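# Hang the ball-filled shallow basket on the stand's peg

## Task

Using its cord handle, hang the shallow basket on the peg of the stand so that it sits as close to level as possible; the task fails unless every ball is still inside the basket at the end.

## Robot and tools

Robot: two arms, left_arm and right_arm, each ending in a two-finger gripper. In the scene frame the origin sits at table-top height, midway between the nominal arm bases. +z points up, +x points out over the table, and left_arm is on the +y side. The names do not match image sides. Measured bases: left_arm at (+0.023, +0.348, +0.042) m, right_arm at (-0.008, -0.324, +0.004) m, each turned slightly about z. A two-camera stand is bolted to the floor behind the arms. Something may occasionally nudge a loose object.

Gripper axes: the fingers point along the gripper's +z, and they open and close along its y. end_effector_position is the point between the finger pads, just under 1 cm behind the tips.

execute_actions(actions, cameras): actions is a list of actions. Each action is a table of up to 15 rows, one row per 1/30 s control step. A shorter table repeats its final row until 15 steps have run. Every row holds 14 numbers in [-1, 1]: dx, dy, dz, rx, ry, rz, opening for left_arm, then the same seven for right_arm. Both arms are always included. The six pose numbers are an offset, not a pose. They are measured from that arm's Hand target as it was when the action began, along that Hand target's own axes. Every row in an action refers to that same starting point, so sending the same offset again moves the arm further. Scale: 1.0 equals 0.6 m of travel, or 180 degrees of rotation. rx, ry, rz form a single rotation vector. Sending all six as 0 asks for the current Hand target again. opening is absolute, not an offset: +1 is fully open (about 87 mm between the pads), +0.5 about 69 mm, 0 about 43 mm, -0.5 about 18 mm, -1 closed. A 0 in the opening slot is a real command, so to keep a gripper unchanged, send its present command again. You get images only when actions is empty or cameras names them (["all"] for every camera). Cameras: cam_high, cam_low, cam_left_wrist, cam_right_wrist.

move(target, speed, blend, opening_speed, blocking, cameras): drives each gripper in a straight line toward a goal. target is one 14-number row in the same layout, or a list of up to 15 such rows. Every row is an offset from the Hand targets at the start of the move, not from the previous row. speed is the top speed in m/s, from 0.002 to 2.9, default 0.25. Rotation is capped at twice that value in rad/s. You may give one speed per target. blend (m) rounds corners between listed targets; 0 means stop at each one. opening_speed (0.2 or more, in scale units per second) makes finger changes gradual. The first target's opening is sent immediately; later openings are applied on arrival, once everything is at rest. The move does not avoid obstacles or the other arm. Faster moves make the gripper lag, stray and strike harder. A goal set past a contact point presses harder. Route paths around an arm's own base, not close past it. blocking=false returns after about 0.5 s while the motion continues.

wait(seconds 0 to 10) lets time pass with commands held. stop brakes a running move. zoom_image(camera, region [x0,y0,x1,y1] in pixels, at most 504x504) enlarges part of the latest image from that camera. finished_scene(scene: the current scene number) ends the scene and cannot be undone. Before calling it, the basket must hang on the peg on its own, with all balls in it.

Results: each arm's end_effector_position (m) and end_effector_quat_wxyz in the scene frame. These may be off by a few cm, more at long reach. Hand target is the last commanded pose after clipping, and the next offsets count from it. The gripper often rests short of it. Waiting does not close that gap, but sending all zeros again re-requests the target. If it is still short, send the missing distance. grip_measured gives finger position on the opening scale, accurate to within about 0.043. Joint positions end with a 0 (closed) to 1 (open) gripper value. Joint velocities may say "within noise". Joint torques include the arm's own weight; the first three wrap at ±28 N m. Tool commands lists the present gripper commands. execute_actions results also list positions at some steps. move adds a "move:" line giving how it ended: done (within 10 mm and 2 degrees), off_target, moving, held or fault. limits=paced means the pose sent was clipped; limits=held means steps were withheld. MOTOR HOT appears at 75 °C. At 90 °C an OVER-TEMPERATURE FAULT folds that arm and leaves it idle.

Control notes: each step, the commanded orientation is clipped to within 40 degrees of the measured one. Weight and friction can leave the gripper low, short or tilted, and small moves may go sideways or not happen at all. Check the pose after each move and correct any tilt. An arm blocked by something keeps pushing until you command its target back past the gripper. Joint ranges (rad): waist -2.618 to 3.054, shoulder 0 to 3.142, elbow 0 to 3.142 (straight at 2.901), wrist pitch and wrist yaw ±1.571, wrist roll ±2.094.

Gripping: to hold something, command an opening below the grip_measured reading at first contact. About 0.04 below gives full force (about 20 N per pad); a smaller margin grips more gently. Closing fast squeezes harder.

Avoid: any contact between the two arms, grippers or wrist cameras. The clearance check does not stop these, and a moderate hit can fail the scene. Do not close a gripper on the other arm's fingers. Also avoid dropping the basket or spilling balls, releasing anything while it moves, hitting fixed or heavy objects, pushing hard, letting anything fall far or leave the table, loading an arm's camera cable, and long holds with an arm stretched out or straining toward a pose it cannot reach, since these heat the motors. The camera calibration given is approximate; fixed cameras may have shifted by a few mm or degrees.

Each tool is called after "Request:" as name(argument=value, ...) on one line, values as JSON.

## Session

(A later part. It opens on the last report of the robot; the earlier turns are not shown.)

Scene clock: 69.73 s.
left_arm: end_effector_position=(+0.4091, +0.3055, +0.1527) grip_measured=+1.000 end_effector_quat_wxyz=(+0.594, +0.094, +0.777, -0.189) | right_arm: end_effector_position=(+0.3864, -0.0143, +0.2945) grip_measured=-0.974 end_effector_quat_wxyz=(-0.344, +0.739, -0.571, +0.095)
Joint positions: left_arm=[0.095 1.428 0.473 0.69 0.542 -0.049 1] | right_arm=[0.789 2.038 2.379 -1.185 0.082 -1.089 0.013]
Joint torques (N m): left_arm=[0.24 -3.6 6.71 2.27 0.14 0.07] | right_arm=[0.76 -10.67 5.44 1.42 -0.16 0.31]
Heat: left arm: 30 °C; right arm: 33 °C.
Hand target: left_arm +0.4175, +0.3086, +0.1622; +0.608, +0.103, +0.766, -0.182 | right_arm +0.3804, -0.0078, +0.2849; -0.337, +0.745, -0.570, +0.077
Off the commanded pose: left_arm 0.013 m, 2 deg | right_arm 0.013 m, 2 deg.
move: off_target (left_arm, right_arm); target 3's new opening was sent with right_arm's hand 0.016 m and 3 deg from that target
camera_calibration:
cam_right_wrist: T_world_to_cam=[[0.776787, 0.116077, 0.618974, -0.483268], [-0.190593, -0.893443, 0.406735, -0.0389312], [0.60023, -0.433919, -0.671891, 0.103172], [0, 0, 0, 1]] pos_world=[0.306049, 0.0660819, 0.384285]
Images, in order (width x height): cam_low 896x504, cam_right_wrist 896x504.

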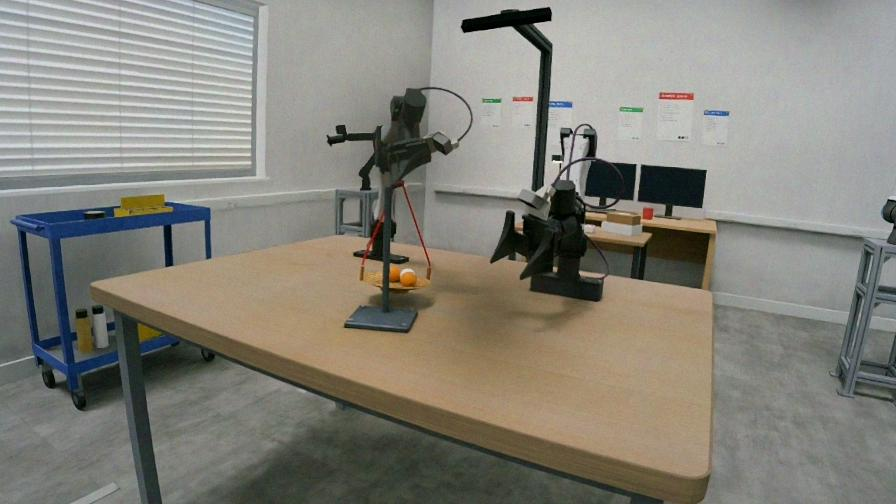

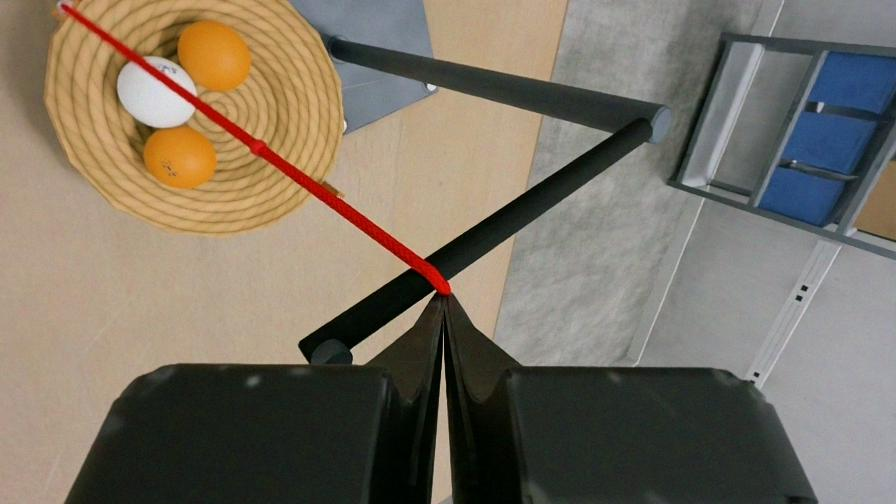

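Request:
move(target=[0,0,0,0,0,0,1,0.05,-0.019,-0.02,0,0,0,-1], speed=0.08)

Request:
wait(seconds=2.5, cameras=["cam_low","cam_right_wrist","cam_high"])

Request:
zoom_image(camera="cam_low", region=[350, 180, 460, 300])

Request:
zoom_image(camera="cam_right_wrist", region=[300, 160, 560, 340])

Request:
zoom_image(camera="cam_high", region=[360, 220, 500, 340])

Scene clock: 71.07 s.
left_arm: end_effector_position=(+0.4091, +0.3055, +0.1527) grip_measured=+1.000 end_effector_quat_wxyz=(+0.594, +0.094, +0.777, -0.189) | right_arm: end_effector_position=(+0.4008, -0.0339, +0.2828) grip_measured=-0.975 end_effector_quat_wxyz=(-0.331, +0.743, -0.576, +0.081)
Joint positions: left_arm=[0.095 1.428 0.473 0.69 0.542 -0.049 1] | right_arm=[0.72 2.038 2.351 -1.188 0.019 -1.129 0.013]
Joint torques (N m): left_arm=[0.42 -3.67 6.82 2.28 0.16 0.01] | right_arm=[-0.23 -14.24 6.15 1.26 -0.09 0.08]
Heat: left arm: 30 °C; right arm: 33 °C.
Hand target: left_arm +0.4175, +0.3086, +0.1622; +0.608, +0.103, +0.766, -0.182 | right_arm +0.3936, -0.0383, +0.2926; -0.337, +0.745, -0.570, +0.077
Off the commanded pose: left_arm 0.013 m, 2 deg | right_arm 0.013 m, 1 deg.
move: off_target (left_arm, right_arm)

Scene clock: 73.57 s.
left_arm: end_effector_position=(+0.4091, +0.3055, +0.1527) grip_measured=+1.000 end_effector_quat_wxyz=(+0.594, +0.094, +0.777, -0.189) | right_arm: end_effector_position=(+0.4007, -0.0339, +0.2828) grip_measured=-0.975 end_effector_quat_wxyz=(-0.331, +0.743, -0.576, +0.081)
Joint positions: left_arm=[0.095 1.428 0.473 0.69 0.542 -0.049 1] | right_arm=[0.72 2.038 2.351 -1.188 0.019 -1.129 0.013]
Joint torques (N m): left_arm=[0.46 -3.79 6.72 2.28 0.16 0.05] | right_arm=[-0.23 -14.23 6.19 1.27 -0.07 0.08]
Heat: left arm: 30 °C; right arm: 34 °C.
Hand target: left_arm +0.4175, +0.3086, +0.1622; +0.608, +0.103, +0.766, -0.182 | right_arm +0.3936, -0.0383, +0.2926; -0.337, +0.745, -0.570, +0.077
Tool commands: left_gripper/opening=+1.0 right_gripper/opening=-1.0
Off the commanded pose: left_arm 0.013 m, 2 deg | right_arm 0.013 m, 1 deg.
wait: 2.50 s; at rest by 0.17 s
camera_calibration:
cam_right_wrist: T_world_to_cam=[[0.800015, 0.121558, 0.587537, -0.485083], [-0.171901, -0.891768, 0.418569, -0.0597038], [0.574827, -0.435859, -0.692532, 0.0942347], [0, 0, 0, 1]] pos_world=[0.323642, 0.0467969, 0.375255]
Images, in order (width x height): cam_high 896x504, cam_low 896x504, cam_right_wrist 896x504.

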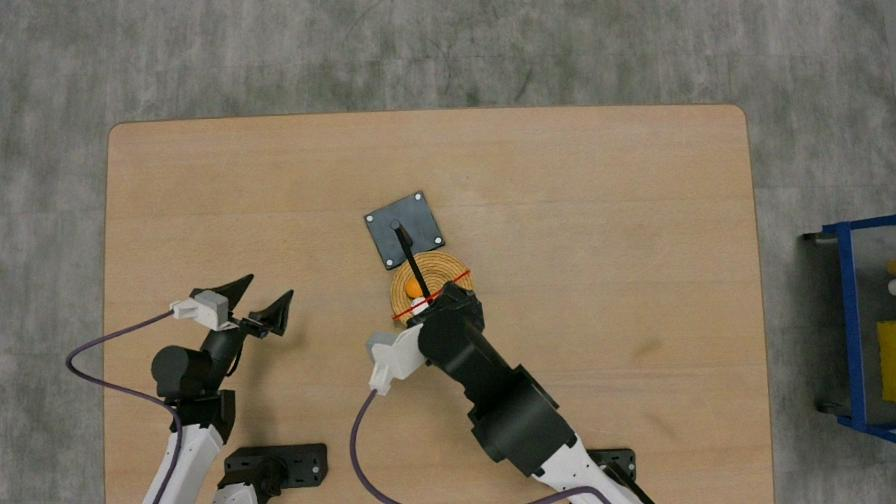

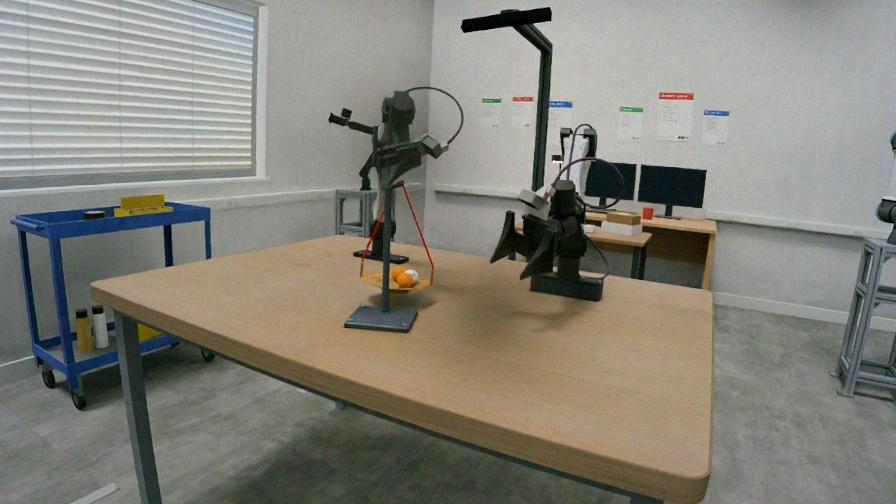

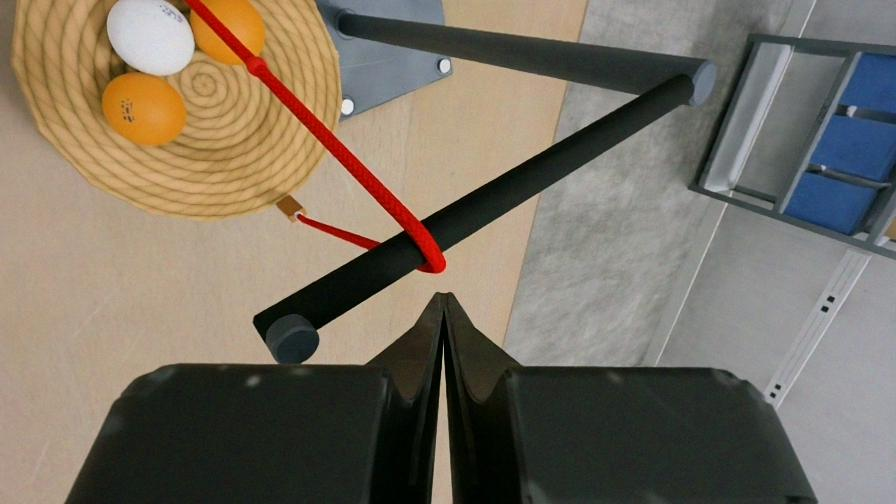

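Scaled by 4.200 from the camera's 896x504 image, which has a finer 1280x720 frame.

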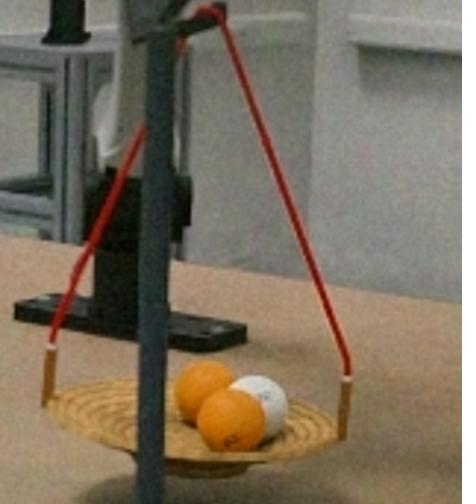

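Scaled by 1.938 from the camera's 896x504 image, which has a finer 1280x720 frame.

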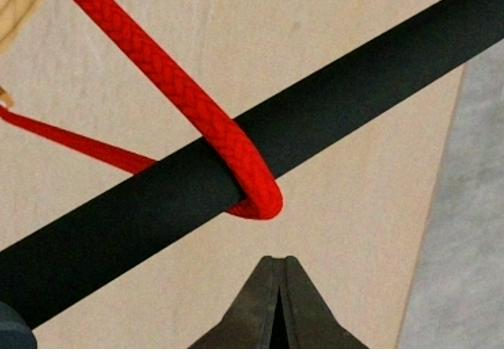

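Scaled by 3.600 from the camera's 896x504 image, which has a finer 1280x720 frame.

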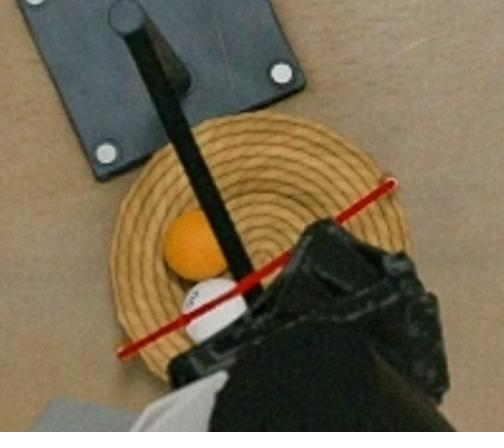

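Request:
move(target=[[0,0,0,0,0,0,1,0,0,0,0,0,0,-0.5],[0,0,0,0,0,0,1,-0.0424,0.0045,0.005,0,0,0,-0.5]], speed=0.05, cameras=["cam_right_wrist"])

Request:
zoom_image(camera="cam_right_wrist", region=[300, 160, 560, 340])

Scene clock: 76.07 s.
left_arm: end_effector_position=(+0.4091, +0.3055, +0.1527) grip_measured=+1.000 end_effector_quat_wxyz=(+0.594, +0.094, +0.777, -0.189) | right_arm: end_effector_position=(+0.3824, -0.0151, +0.3034) grip_measured=-0.500 end_effector_quat_wxyz=(-0.350, +0.746, -0.562, +0.073)
Joint positions: left_arm=[0.095 1.428 0.473 0.69 0.542 -0.049 1] | right_arm=[0.773 2.045 2.438 -1.234 0.022 -1.106 0.25]
Joint torques (N m): left_arm=[0.4 -3.69 6.84 2.3 0.15 0.04] | right_arm=[0.46 -8.42 8.9 1.26 0.31 0.3]
Heat: left arm: 31 °C; right arm: 34 °C.
Hand target: left_arm +0.4175, +0.3086, +0.1622; +0.608, +0.103, +0.766, -0.182 | right_arm +0.3844, -0.0145, +0.2956; -0.337, +0.745, -0.570, +0.077
Off the commanded pose: left_arm 0.013 m, 2 deg | right_arm 0.008 m, 2 deg.
move: off_target (left_arm)
camera_calibration:
cam_right_wrist: T_world_to_cam=[[0.785295, 0.128446, 0.605651, -0.484506], [-0.149108, -0.910211, 0.386372, -0.0539653], [0.600898, -0.393724, -0.695632, 0.118698], [0, 0, 0, 1]] pos_world=[0.301108, 0.0598474, 0.396862]
Images, in order (width x height): cam_right_wrist 896x504.

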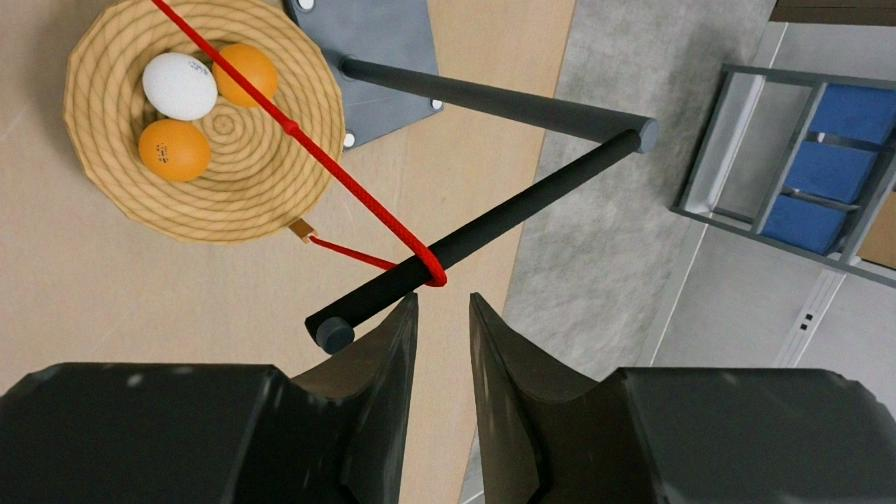

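Scaled by 1.938 from the camera's 896x504 image, which has a finer 1280x720 frame.

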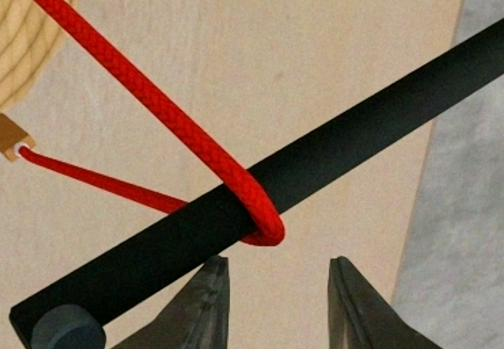

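Request:
move(target=[0,0,0,0,0,0,1,0.004,0.0105,0.0125,0,0,0,-0.5], speed=0.05, cameras=["cam_right_wrist"])

Request:
zoom_image(camera="cam_right_wrist", region=[300, 160, 560, 340])

Scene clock: 77.10 s.
left_arm: end_effector_position=(+0.4091, +0.3055, +0.1527) grip_measured=+1.000 end_effector_quat_wxyz=(+0.594, +0.094, +0.777, -0.189) | right_arm: end_effector_position=(+0.3908, -0.0167, +0.2935) grip_measured=-0.500 end_effector_quat_wxyz=(-0.346, +0.742, -0.568, +0.090)
Joint positions: left_arm=[0.095 1.428 0.473 0.69 0.542 -0.049 1] | right_arm=[0.772 2.039 2.375 -1.178 0.059 -1.106 0.25]
Joint torques (N m): left_arm=[0.31 -3.69 6.71 2.3 0.11 0.04] | right_arm=[0.61 -11.63 4.72 1.35 -0.03 0.32]
Heat: left arm: 31 °C; right arm: 34 °C.
Hand target: left_arm +0.4175, +0.3086, +0.1622; +0.608, +0.103, +0.766, -0.182 | right_arm +0.3840, -0.0143, +0.2856; -0.337, +0.745, -0.570, +0.077
Off the commanded pose: left_arm 0.013 m, 2 deg | right_arm 0.011 m, 2 deg.
move: off_target (left_arm, right_arm)
camera_calibration:
cam_right_wrist: T_world_to_cam=[[0.777414, 0.121321, 0.617178, -0.485441], [-0.179488, -0.897634, 0.402539, -0.0429595], [0.602837, -0.423716, -0.676057, 0.0992297], [0, 0, 0, 1]] pos_world=[0.309859, 0.0623775, 0.383982]
Images, in order (width x height): cam_right_wrist 896x504.

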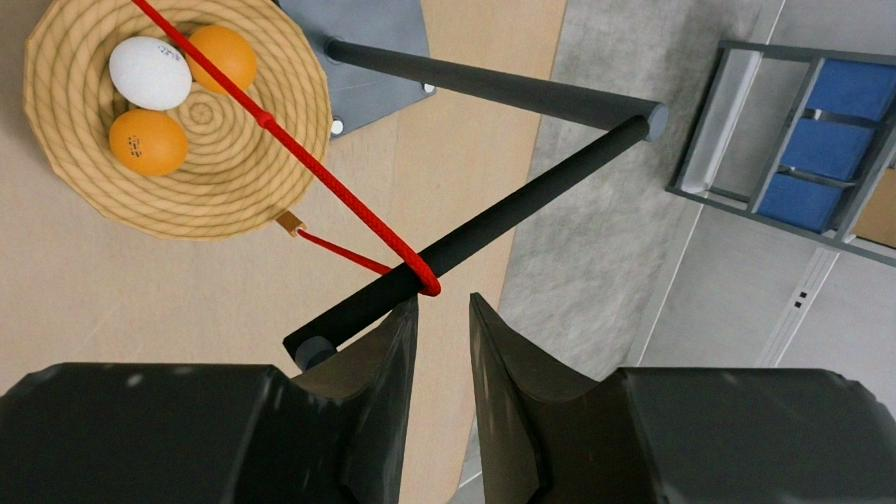

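Scaled by 1.938 from the camera's 896x504 image, which has a finer 1280x720 frame.

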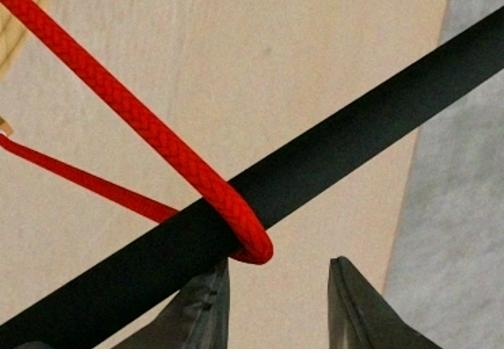

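Request:
move(target=[[0,0,0,0,0,0,1,-0.004,0.005,0.007,0,0,0,-0.5],[0,0,0,0,0,0,1,-0.004,0.005,0.007,0,0,0,-1]], speed=0.05, opening_speed=1, cameras=["cam_right_wrist"])

Request:
zoom_image(camera="cam_right_wrist", region=[300, 160, 560, 340])

Scene clock: 78.73 s.
left_arm: end_effector_position=(+0.4091, +0.3055, +0.1527) grip_measured=+1.000 end_effector_quat_wxyz=(+0.594, +0.094, +0.777, -0.189) | right_arm: end_effector_position=(+0.3910, -0.0178, +0.2878) grip_measured=-0.974 end_effector_quat_wxyz=(-0.342, +0.740, -0.572, +0.091)
Joint positions: left_arm=[0.095 1.428 0.473 0.69 0.542 -0.049 1] | right_arm=[0.772 2.027 2.336 -1.157 0.066 -1.099 0.013]
Joint torques (N m): left_arm=[0.4 -3.69 6.78 2.3 0.14 0.05] | right_arm=[1.37 -11.21 5.68 1.4 -0.07 0.33]
Heat: left arm: 31 °C; right arm: 34 °C.
Hand target: left_arm +0.4175, +0.3086, +0.1622; +0.608, +0.103, +0.766, -0.182 | right_arm +0.3829, -0.0107, +0.2813; -0.337, +0.745, -0.570, +0.077
Off the commanded pose: left_arm 0.013 m, 2 deg | right_arm 0.013 m, 2 deg.
move: off_target (left_arm, right_arm); target 2's new opening was sent with right_arm's hand 0.016 m and 2 deg from that target
camera_calibration:
cam_right_wrist: T_world_to_cam=[[0.781313, 0.117291, 0.613019, -0.482267], [-0.185828, -0.893924, 0.407882, -0.0406637], [0.595833, -0.432599, -0.676639, 0.0974735], [0, 0, 0, 1]] pos_world=[0.311168, 0.0623825, 0.378179]
Images, in order (width x height): cam_right_wrist 896x504.

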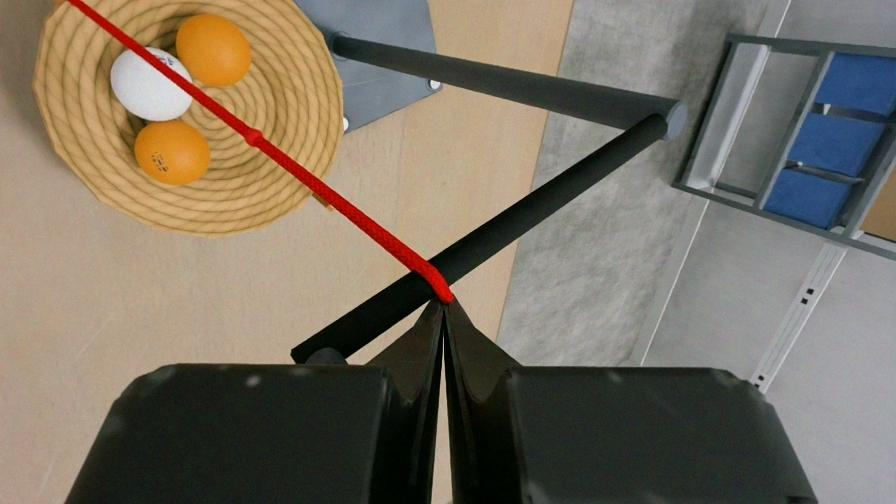

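Scaled by 1.938 from the camera's 896x504 image, which has a finer 1280x720 frame.

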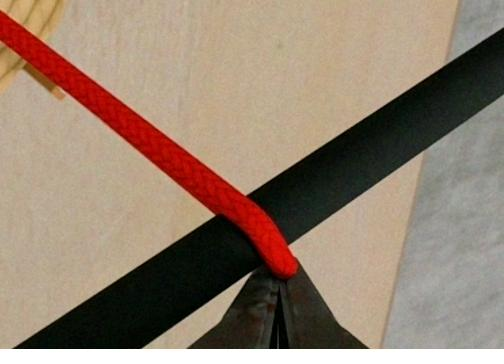

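Request:
move(target=[[0,0,0,0,0,0,1,0.052,-0.01,-0.0107,0,0,0,-1],[0,0,0,0,0,0,1,0.253,0.193,-0.196,0,0,0,-1]], speed=[0.08,0.25], blend=[0.01,0])

Request:
move(target=[-0.223,-0.442,0.02,0.1016,0.2418,0.1632,-0.3,0,0,0,0,0,0,-1], speed=0.25, cameras=["cam_low","cam_left_wrist","cam_high"])

Request:
zoom_image(camera="cam_low", region=[350, 180, 460, 300])

Request:
zoom_image(camera="cam_high", region=[360, 220, 500, 340])

Scene clock: 82.23 s.
left_arm: end_effector_position=(+0.4091, +0.3055, +0.1527) grip_measured=+1.000 end_effector_quat_wxyz=(+0.594, +0.094, +0.777, -0.189) | right_arm: end_effector_position=(+0.2869, -0.2106, +0.2654) grip_measured=-0.975 end_effector_quat_wxyz=(-0.340, +0.740, -0.573, +0.086)
Joint positions: left_arm=[0.095 1.428 0.473 0.69 0.542 -0.049 1] | right_arm=[0.419 1.213 1.385 -1.043 -0.174 -1.362 0.012]
Joint torques (N m): left_arm=[0.39 -3.71 6.75 2.29 0.14 0.02] | right_arm=[-0.5 -4.15 6.61 1.26 -0.19 0.08]
Heat: left arm: 31 °C; right arm: 34 °C.
Hand target: left_arm +0.4175, +0.3086, +0.1622; +0.608, +0.103, +0.766, -0.182 | right_arm +0.2831, -0.2106, +0.2615; -0.337, +0.745, -0.570, +0.077
Off the commanded pose: left_arm 0.013 m, 2 deg | right_arm 0.005 m, 1 deg.
move: off_target (left_arm)

Scene clock: 85.33 s.
left_arm: end_effector_position=(+0.3570, +0.0710, +0.3312) grip_measured=-0.300 end_effector_quat_wxyz=(+0.287, +0.435, +0.848, -0.097) | right_arm: end_effector_position=(+0.2869, -0.2105, +0.2655) grip_measured=-0.975 end_effector_quat_wxyz=(-0.340, +0.741, -0.573, +0.086)
Joint positions: left_arm=[-0.724 2.014 2.488 -1.432 0.063 0.239 0.35] | right_arm=[0.419 1.213 1.385 -1.043 -0.174 -1.363 0.012]
Joint torques (N m): left_arm=[-0.31 -7.64 6.27 1.51 -0.04 -0.03] | right_arm=[-0.5 -4.14 6.58 1.27 -0.2 0.08]
Heat: left arm: 31 °C; right arm: 33 °C.
Hand target: left_arm +0.3599, +0.0701, +0.3300; +0.287, +0.439, +0.846, -0.091 | right_arm +0.2831, -0.2106, +0.2615; -0.337, +0.745, -0.570, +0.077
Off the commanded pose: left_arm 0.003 m, 1 deg | right_arm 0.006 m, 1 deg.
move: done
camera_calibration:
cam_left_wrist: T_world_to_cam=[[-0.789835, -0.60738, -0.0851458, 0.348986], [-0.607191, 0.754794, 0.248204, 0.105513], [-0.0864865, 0.24774, -0.964959, 0.478032], [0, 0, 0, 1]] pos_world=[0.381051, 0.0138992, 0.464808]
Images, in order (width x height): cam_high 896x504, cam_low 896x504, cam_left_wrist 896x504.

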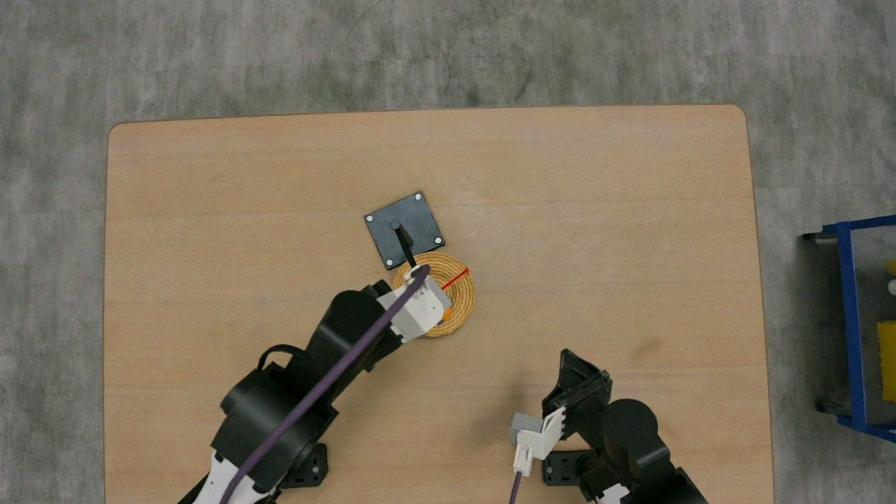

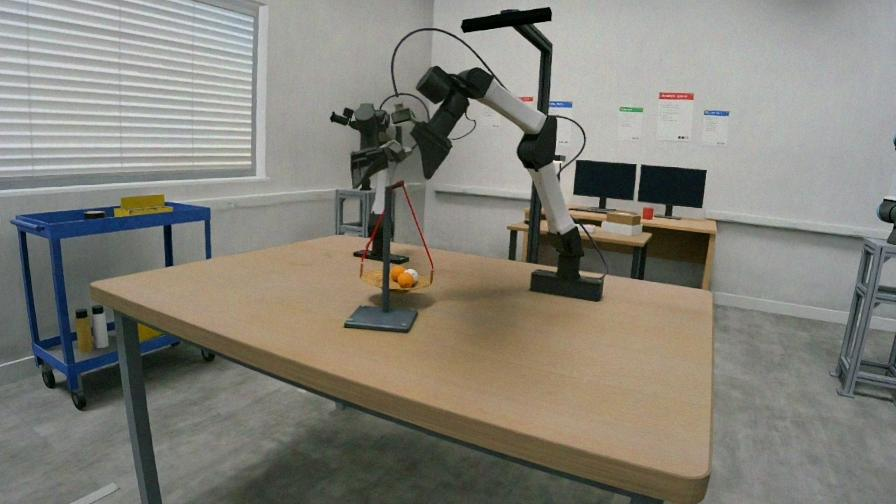

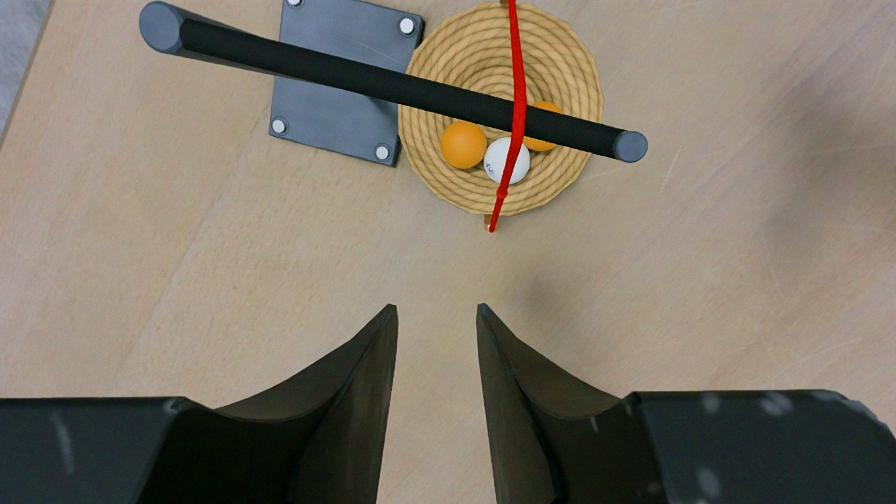

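Scaled by 4.200 from the camera's 896x504 image, which has a finer 1280x720 frame.

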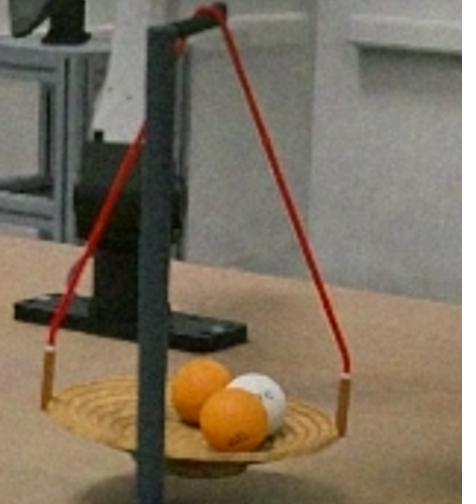

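Scaled by 3.600 from the camera's 896x504 image, which has a finer 1280x720 frame.

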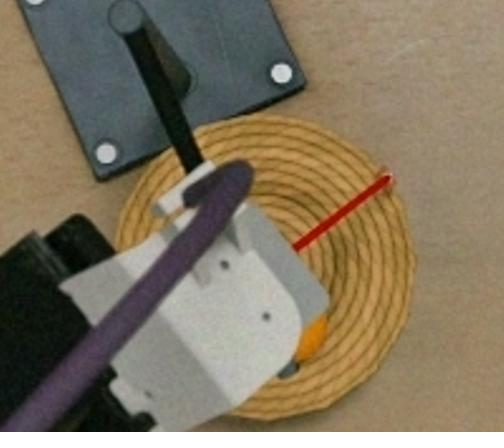

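Request:
move(target=[-0.0478,-0.0413,0.0655,0,0,0,-0.3,0,0,0,0,0,0,-1], speed=0.08, cameras=["cam_left_wrist","cam_low"])

Request:
zoom_image(camera="cam_left_wrist", region=[340, 120, 620, 400])

Request:
zoom_image(camera="cam_low", region=[340, 120, 480, 300])

Scene clock: 88.07 s.
left_arm: end_effector_position=(+0.3681, +0.0218, +0.3142) grip_measured=-0.300 end_effector_quat_wxyz=(+0.292, +0.443, +0.843, -0.094) | right_arm: end_effector_position=(+0.2869, -0.2105, +0.2655) grip_measured=-0.975 end_effector_quat_wxyz=(-0.340, +0.741, -0.573, +0.086)
Joint positions: left_arm=[-0.803 2.26 2.825 -1.513 0.017 0.195 0.35] | right_arm=[0.419 1.213 1.385 -1.043 -0.174 -1.363 0.012]
Joint torques (N m): left_arm=[-0.58 -9.13 5.89 1.51 -0.06 -0.29] | right_arm=[-0.51 -4.11 6.58 1.26 -0.2 0.07]
Heat: left arm: 31 °C; right arm: 32 °C.
Hand target: left_arm +0.3689, +0.0195, +0.3117; +0.287, +0.440, +0.846, -0.091 | right_arm +0.2831, -0.2106, +0.2615; -0.337, +0.745, -0.570, +0.077
Off the commanded pose: left_arm 0.004 m, 1 deg | right_arm 0.005 m, 1 deg.
move: done
camera_calibration:
cam_left_wrist: T_world_to_cam=[[-0.797653, -0.594992, -0.0986599, 0.333252], [-0.599215, 0.763242, 0.241667, 0.152596], [-0.0684886, 0.251885, -0.965331, 0.468129], [0, 0, 0, 1]] pos_world=[0.389319, -0.0361001, 0.447901]
Images, in order (width x height): cam_low 896x504, cam_left_wrist 896x504.

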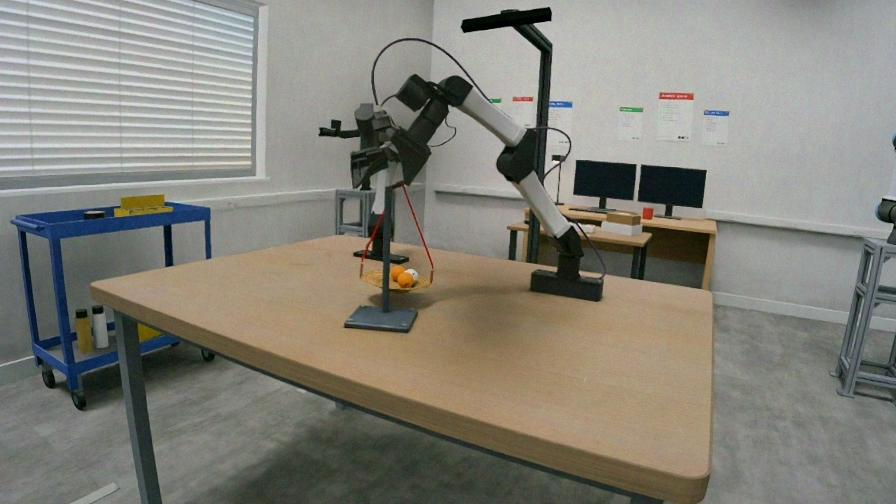

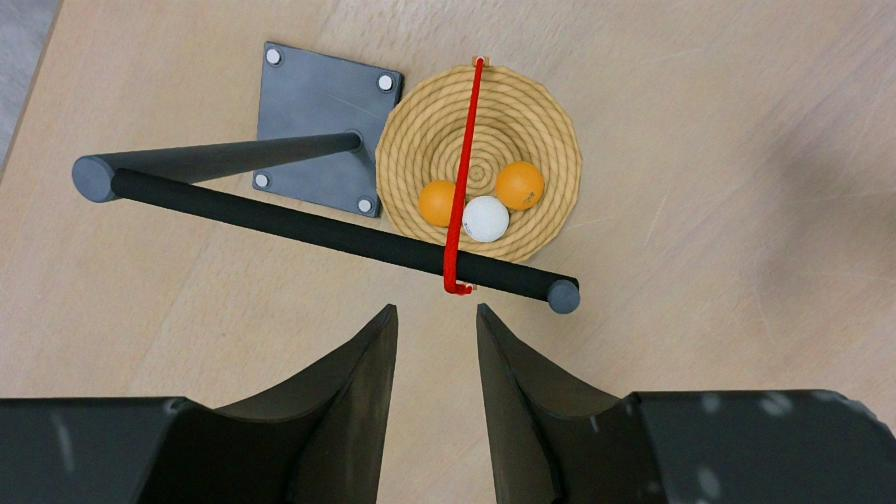

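Scaled by 1.800 from the camera's 896x504 image, which has a finer 1280x720 frame.

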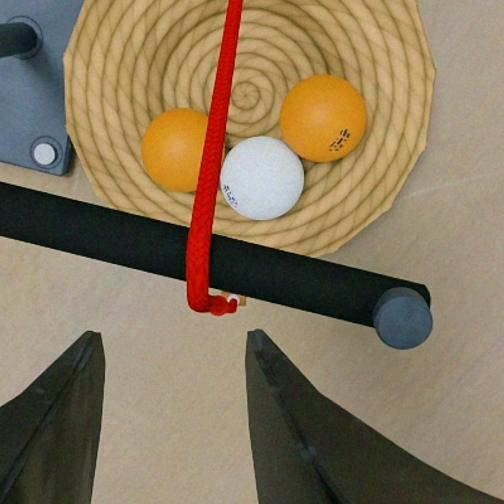

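Scaled by 2.800 from the camera's 896x504 image, which has a finer 1280x720 frame.

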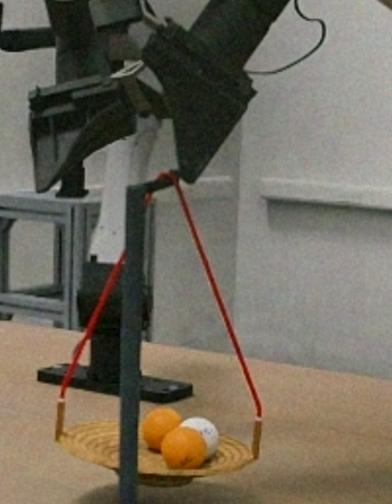

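Request:
move(target=[0.0165,-0.0093,0.0265,0,0,0,-0.3,0,0,0,0,0,0,-1], speed=0.06, cameras=["cam_left_wrist","cam_low"])

Request:
zoom_image(camera="cam_left_wrist", region=[340, 120, 620, 400])

Request:
zoom_image(camera="cam_low", region=[360, 140, 450, 220])

Scene clock: 89.80 s.
left_arm: end_effector_position=(+0.3643, +0.0258, +0.2725) grip_measured=-0.300 end_effector_quat_wxyz=(+0.247, +0.446, +0.857, -0.078) | right_arm: end_effector_position=(+0.2869, -0.2105, +0.2655) grip_measured=-0.975 end_effector_quat_wxyz=(-0.340, +0.741, -0.573, +0.086)
Joint positions: left_arm=[-0.805 2.163 2.489 -1.373 0.007 0.189 0.35] | right_arm=[0.419 1.213 1.385 -1.043 -0.174 -1.363 0.012]
Joint torques (N m): left_arm=[-1.2 -13.48 4.38 1.98 -0.02 -0.32] | right_arm=[-0.51 -4.14 6.61 1.26 -0.19 0.07]
Heat: left arm: 31 °C; right arm: 32 °C.
Hand target: left_arm +0.3665, +0.0165, +0.2925; +0.287, +0.439, +0.846, -0.091 | right_arm +0.2831, -0.2106, +0.2615; -0.337, +0.745, -0.570, +0.077
Off the commanded pose: left_arm 0.022 m, 5 deg | right_arm 0.005 m, 1 deg.
move: off_target (left_arm)
camera_calibration:
cam_left_wrist: T_world_to_cam=[[-0.799421, -0.594459, -0.0868601, 0.325993], [-0.585053, 0.73747, 0.337419, 0.126724], [-0.136525, 0.320558, -0.937339, 0.442086], [0, 0, 0, 1]] pos_world=[0.395101, -0.0413802, 0.399941]
Images, in order (width x height): cam_low 896x504, cam_left_wrist 896x504.

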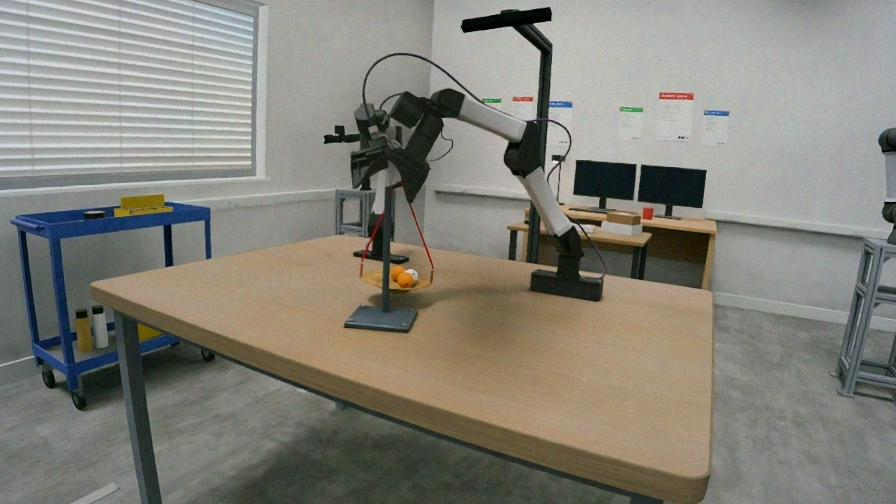

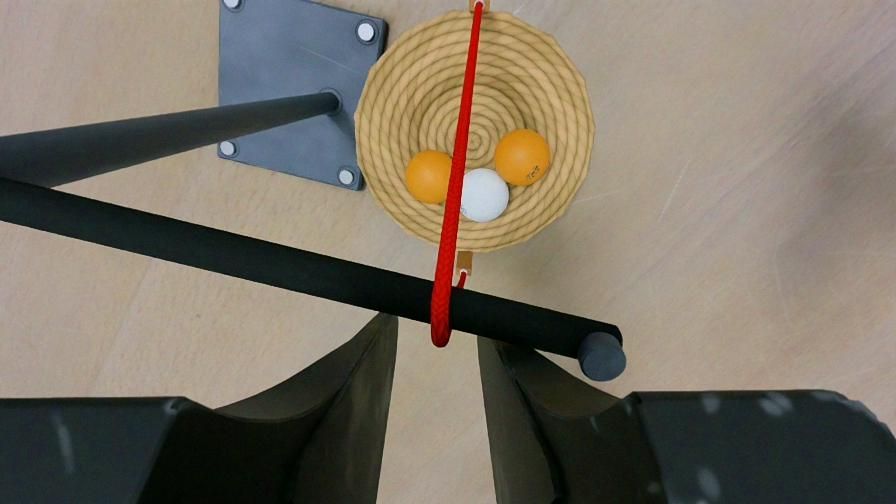

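Scaled by 1.800 from the camera's 896x504 image, which has a finer 1280x720 frame.

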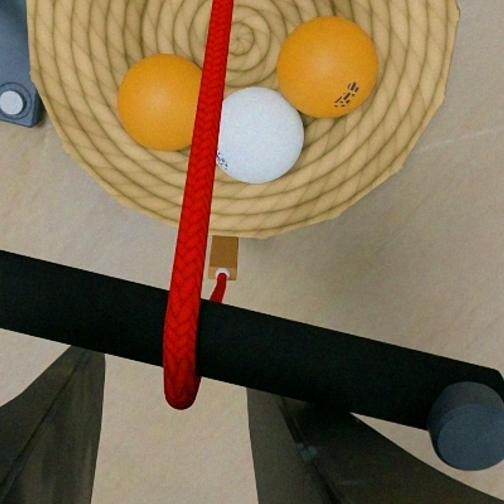

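Scaled by 5.600 from the camera's 896x504 image, which has a finer 1280x720 frame.

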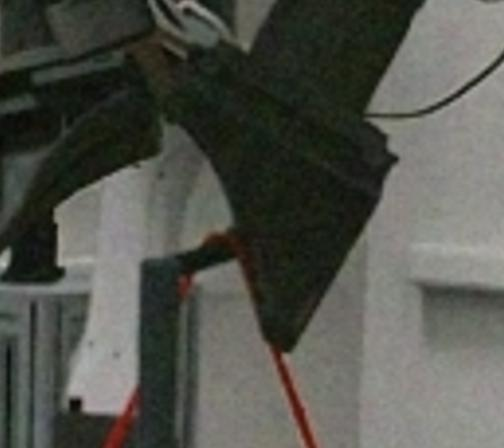

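Request:
move(target=[0.01,0.0,-0.005,0,0,0,-1,0,0,0,0,0,0,-1], speed=0.05, opening_speed=0.8, cameras=["cam_left_wrist","cam_low"])

Request:
zoom_image(camera="cam_left_wrist", region=[340, 120, 620, 400])

Request:
zoom_image(camera="cam_low", region=[350, 180, 460, 300])

Scene clock: 91.07 s.
left_arm: end_effector_position=(+0.3641, +0.0232, +0.2696) grip_measured=-0.887 end_effector_quat_wxyz=(+0.256, +0.447, +0.853, -0.081) | right_arm: end_effector_position=(+0.2869, -0.2105, +0.2655) grip_measured=-0.975 end_effector_quat_wxyz=(-0.340, +0.741, -0.573, +0.086)
Joint positions: left_arm=[-0.809 2.119 2.393 -1.301 0.007 0.188 0.057] | right_arm=[0.419 1.213 1.385 -1.043 -0.174 -1.363 0.012]
Joint torques (N m): left_arm=[-0.49 -13.93 4.53 1.72 0.01 -0.29] | right_arm=[-0.5 -4.12 6.61 1.27 -0.2 0.07]
Heat: left arm: 31 °C; right arm: 32 °C.
Hand target: left_arm +0.3626, +0.0219, +0.2915; +0.287, +0.440, +0.846, -0.091 | right_arm +0.2831, -0.2106, +0.2615; -0.337, +0.745, -0.570, +0.077
Off the commanded pose: left_arm 0.022 m, 4 deg | right_arm 0.005 m, 1 deg.
move: off_target (left_arm)
camera_calibration:
cam_left_wrist: T_world_to_cam=[[-0.800433, -0.592641, -0.0899062, 0.325172], [-0.586955, 0.744489, 0.318151, 0.135242], [-0.121615, 0.30743, -0.943767, 0.436809], [0, 0, 0, 1]] pos_world=[0.392782, -0.0422642, 0.398454]
Images, in order (width x height): cam_low 896x504, cam_left_wrist 896x504.

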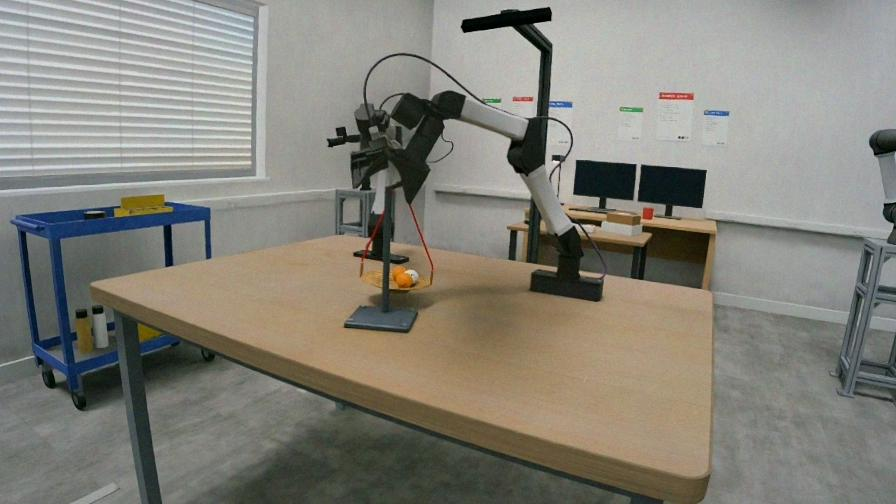

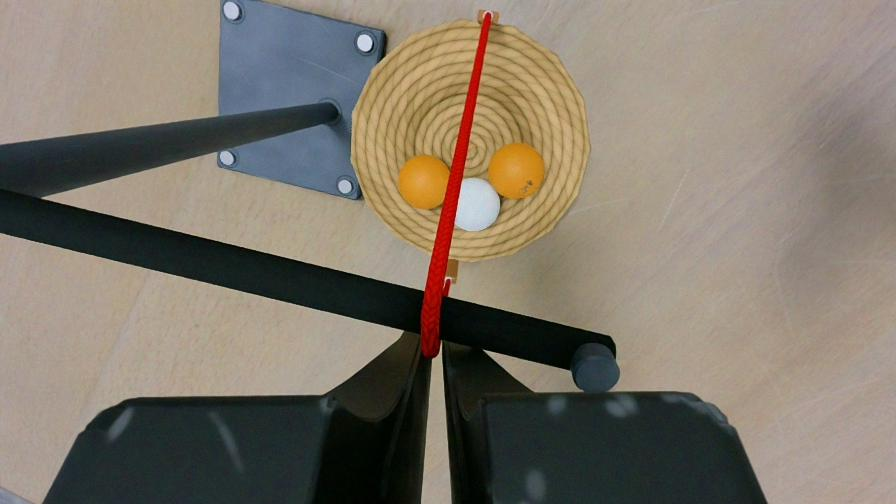

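Scaled by 1.800 from the camera's 896x504 image, which has a finer 1280x720 frame.

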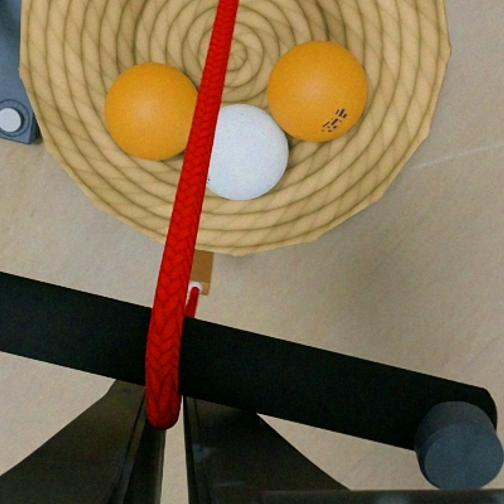

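Scaled by 4.200 from the camera's 896x504 image, which has a finer 1280x720 frame.

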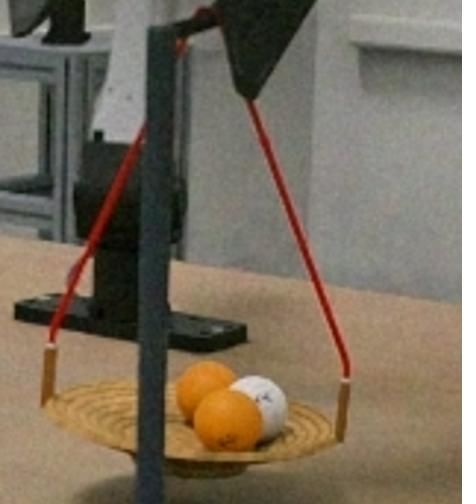

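Request:
move(target=[-0.002,0.004,-0.0183,0,0,0,-1,0,0,0,0,0,0,-1], speed=0.05, cameras=["cam_left_wrist","cam_low"])

Request:
zoom_image(camera="cam_low", region=[350, 180, 460, 300])

Request:
zoom_image(camera="cam_left_wrist", region=[340, 220, 520, 400])

Scene clock: 92.33 s.
left_arm: end_effector_position=(+0.3629, +0.0245, +0.2748) grip_measured=-0.887 end_effector_quat_wxyz=(+0.258, +0.446, +0.853, -0.082) | right_arm: end_effector_position=(+0.2869, -0.2105, +0.2655) grip_measured=-0.975 end_effector_quat_wxyz=(-0.340, +0.741, -0.573, +0.086)
Joint positions: left_arm=[-0.809 2.119 2.414 -1.319 0.007 0.188 0.057] | right_arm=[0.419 1.213 1.385 -1.043 -0.174 -1.363 0.012]
Joint torques (N m): left_arm=[-0.12 -13.6 6.83 1.44 0.01 -0.24] | right_arm=[-0.5 -4.14 6.6 1.26 -0.2 0.07]
Heat: left arm: 31 °C; right arm: 31 °C.
Hand target: left_arm +0.3605, +0.0270, +0.3013; +0.287, +0.440, +0.846, -0.091 | right_arm +0.2831, -0.2106, +0.2615; -0.337, +0.745, -0.570, +0.077
Off the commanded pose: left_arm 0.027 m, 4 deg | right_arm 0.005 m, 1 deg.
move: off_target (left_arm)
camera_calibration:
cam_left_wrist: T_world_to_cam=[[-0.80017, -0.592891, -0.0905982, 0.32541], [-0.587908, 0.745442, 0.314135, 0.133363], [-0.118712, 0.304625, -0.945045, 0.440475], [0, 0, 0, 1]] pos_world=[0.391079, -0.0406611, 0.403856]
Images, in order (width x height): cam_low 896x504, cam_left_wrist 896x504.

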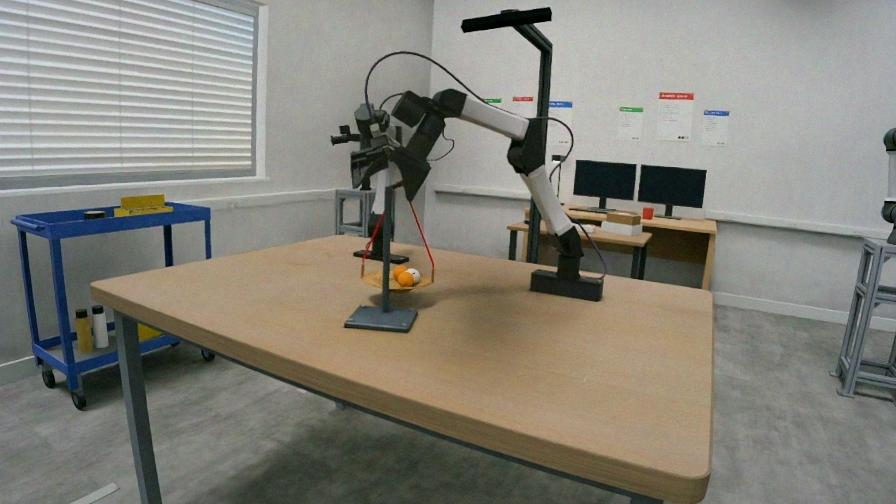

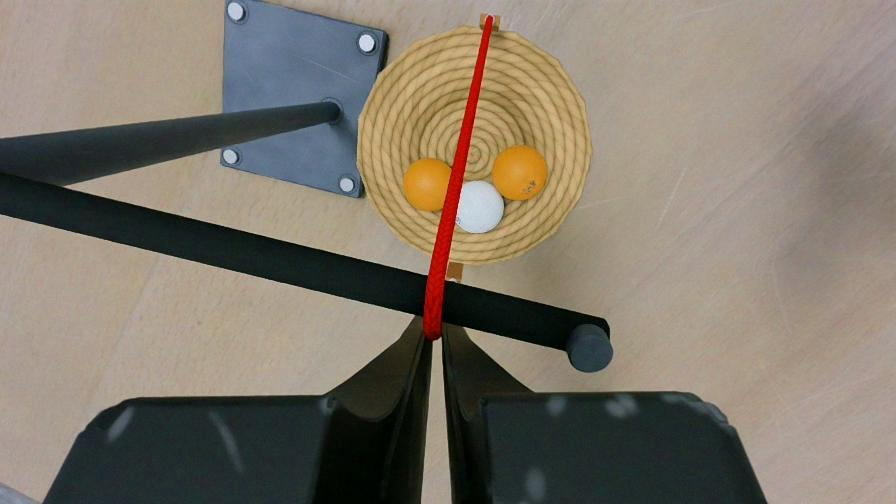

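Scaled by 4.200 from the camera's 896x504 image, which has a finer 1280x720 frame.

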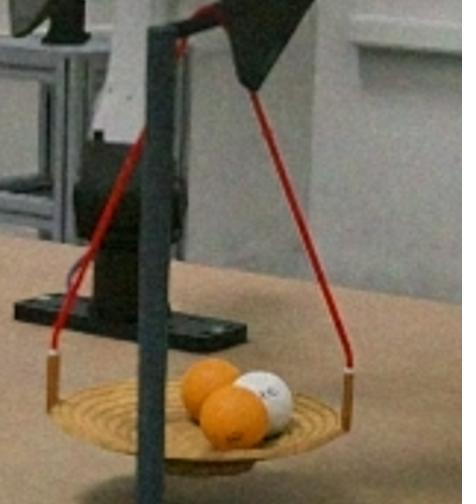

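Scaled by 2.800 from the camera's 896x504 image, which has a finer 1280x720 frame.

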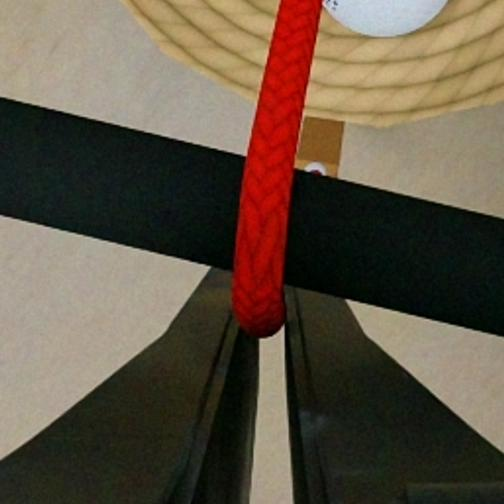

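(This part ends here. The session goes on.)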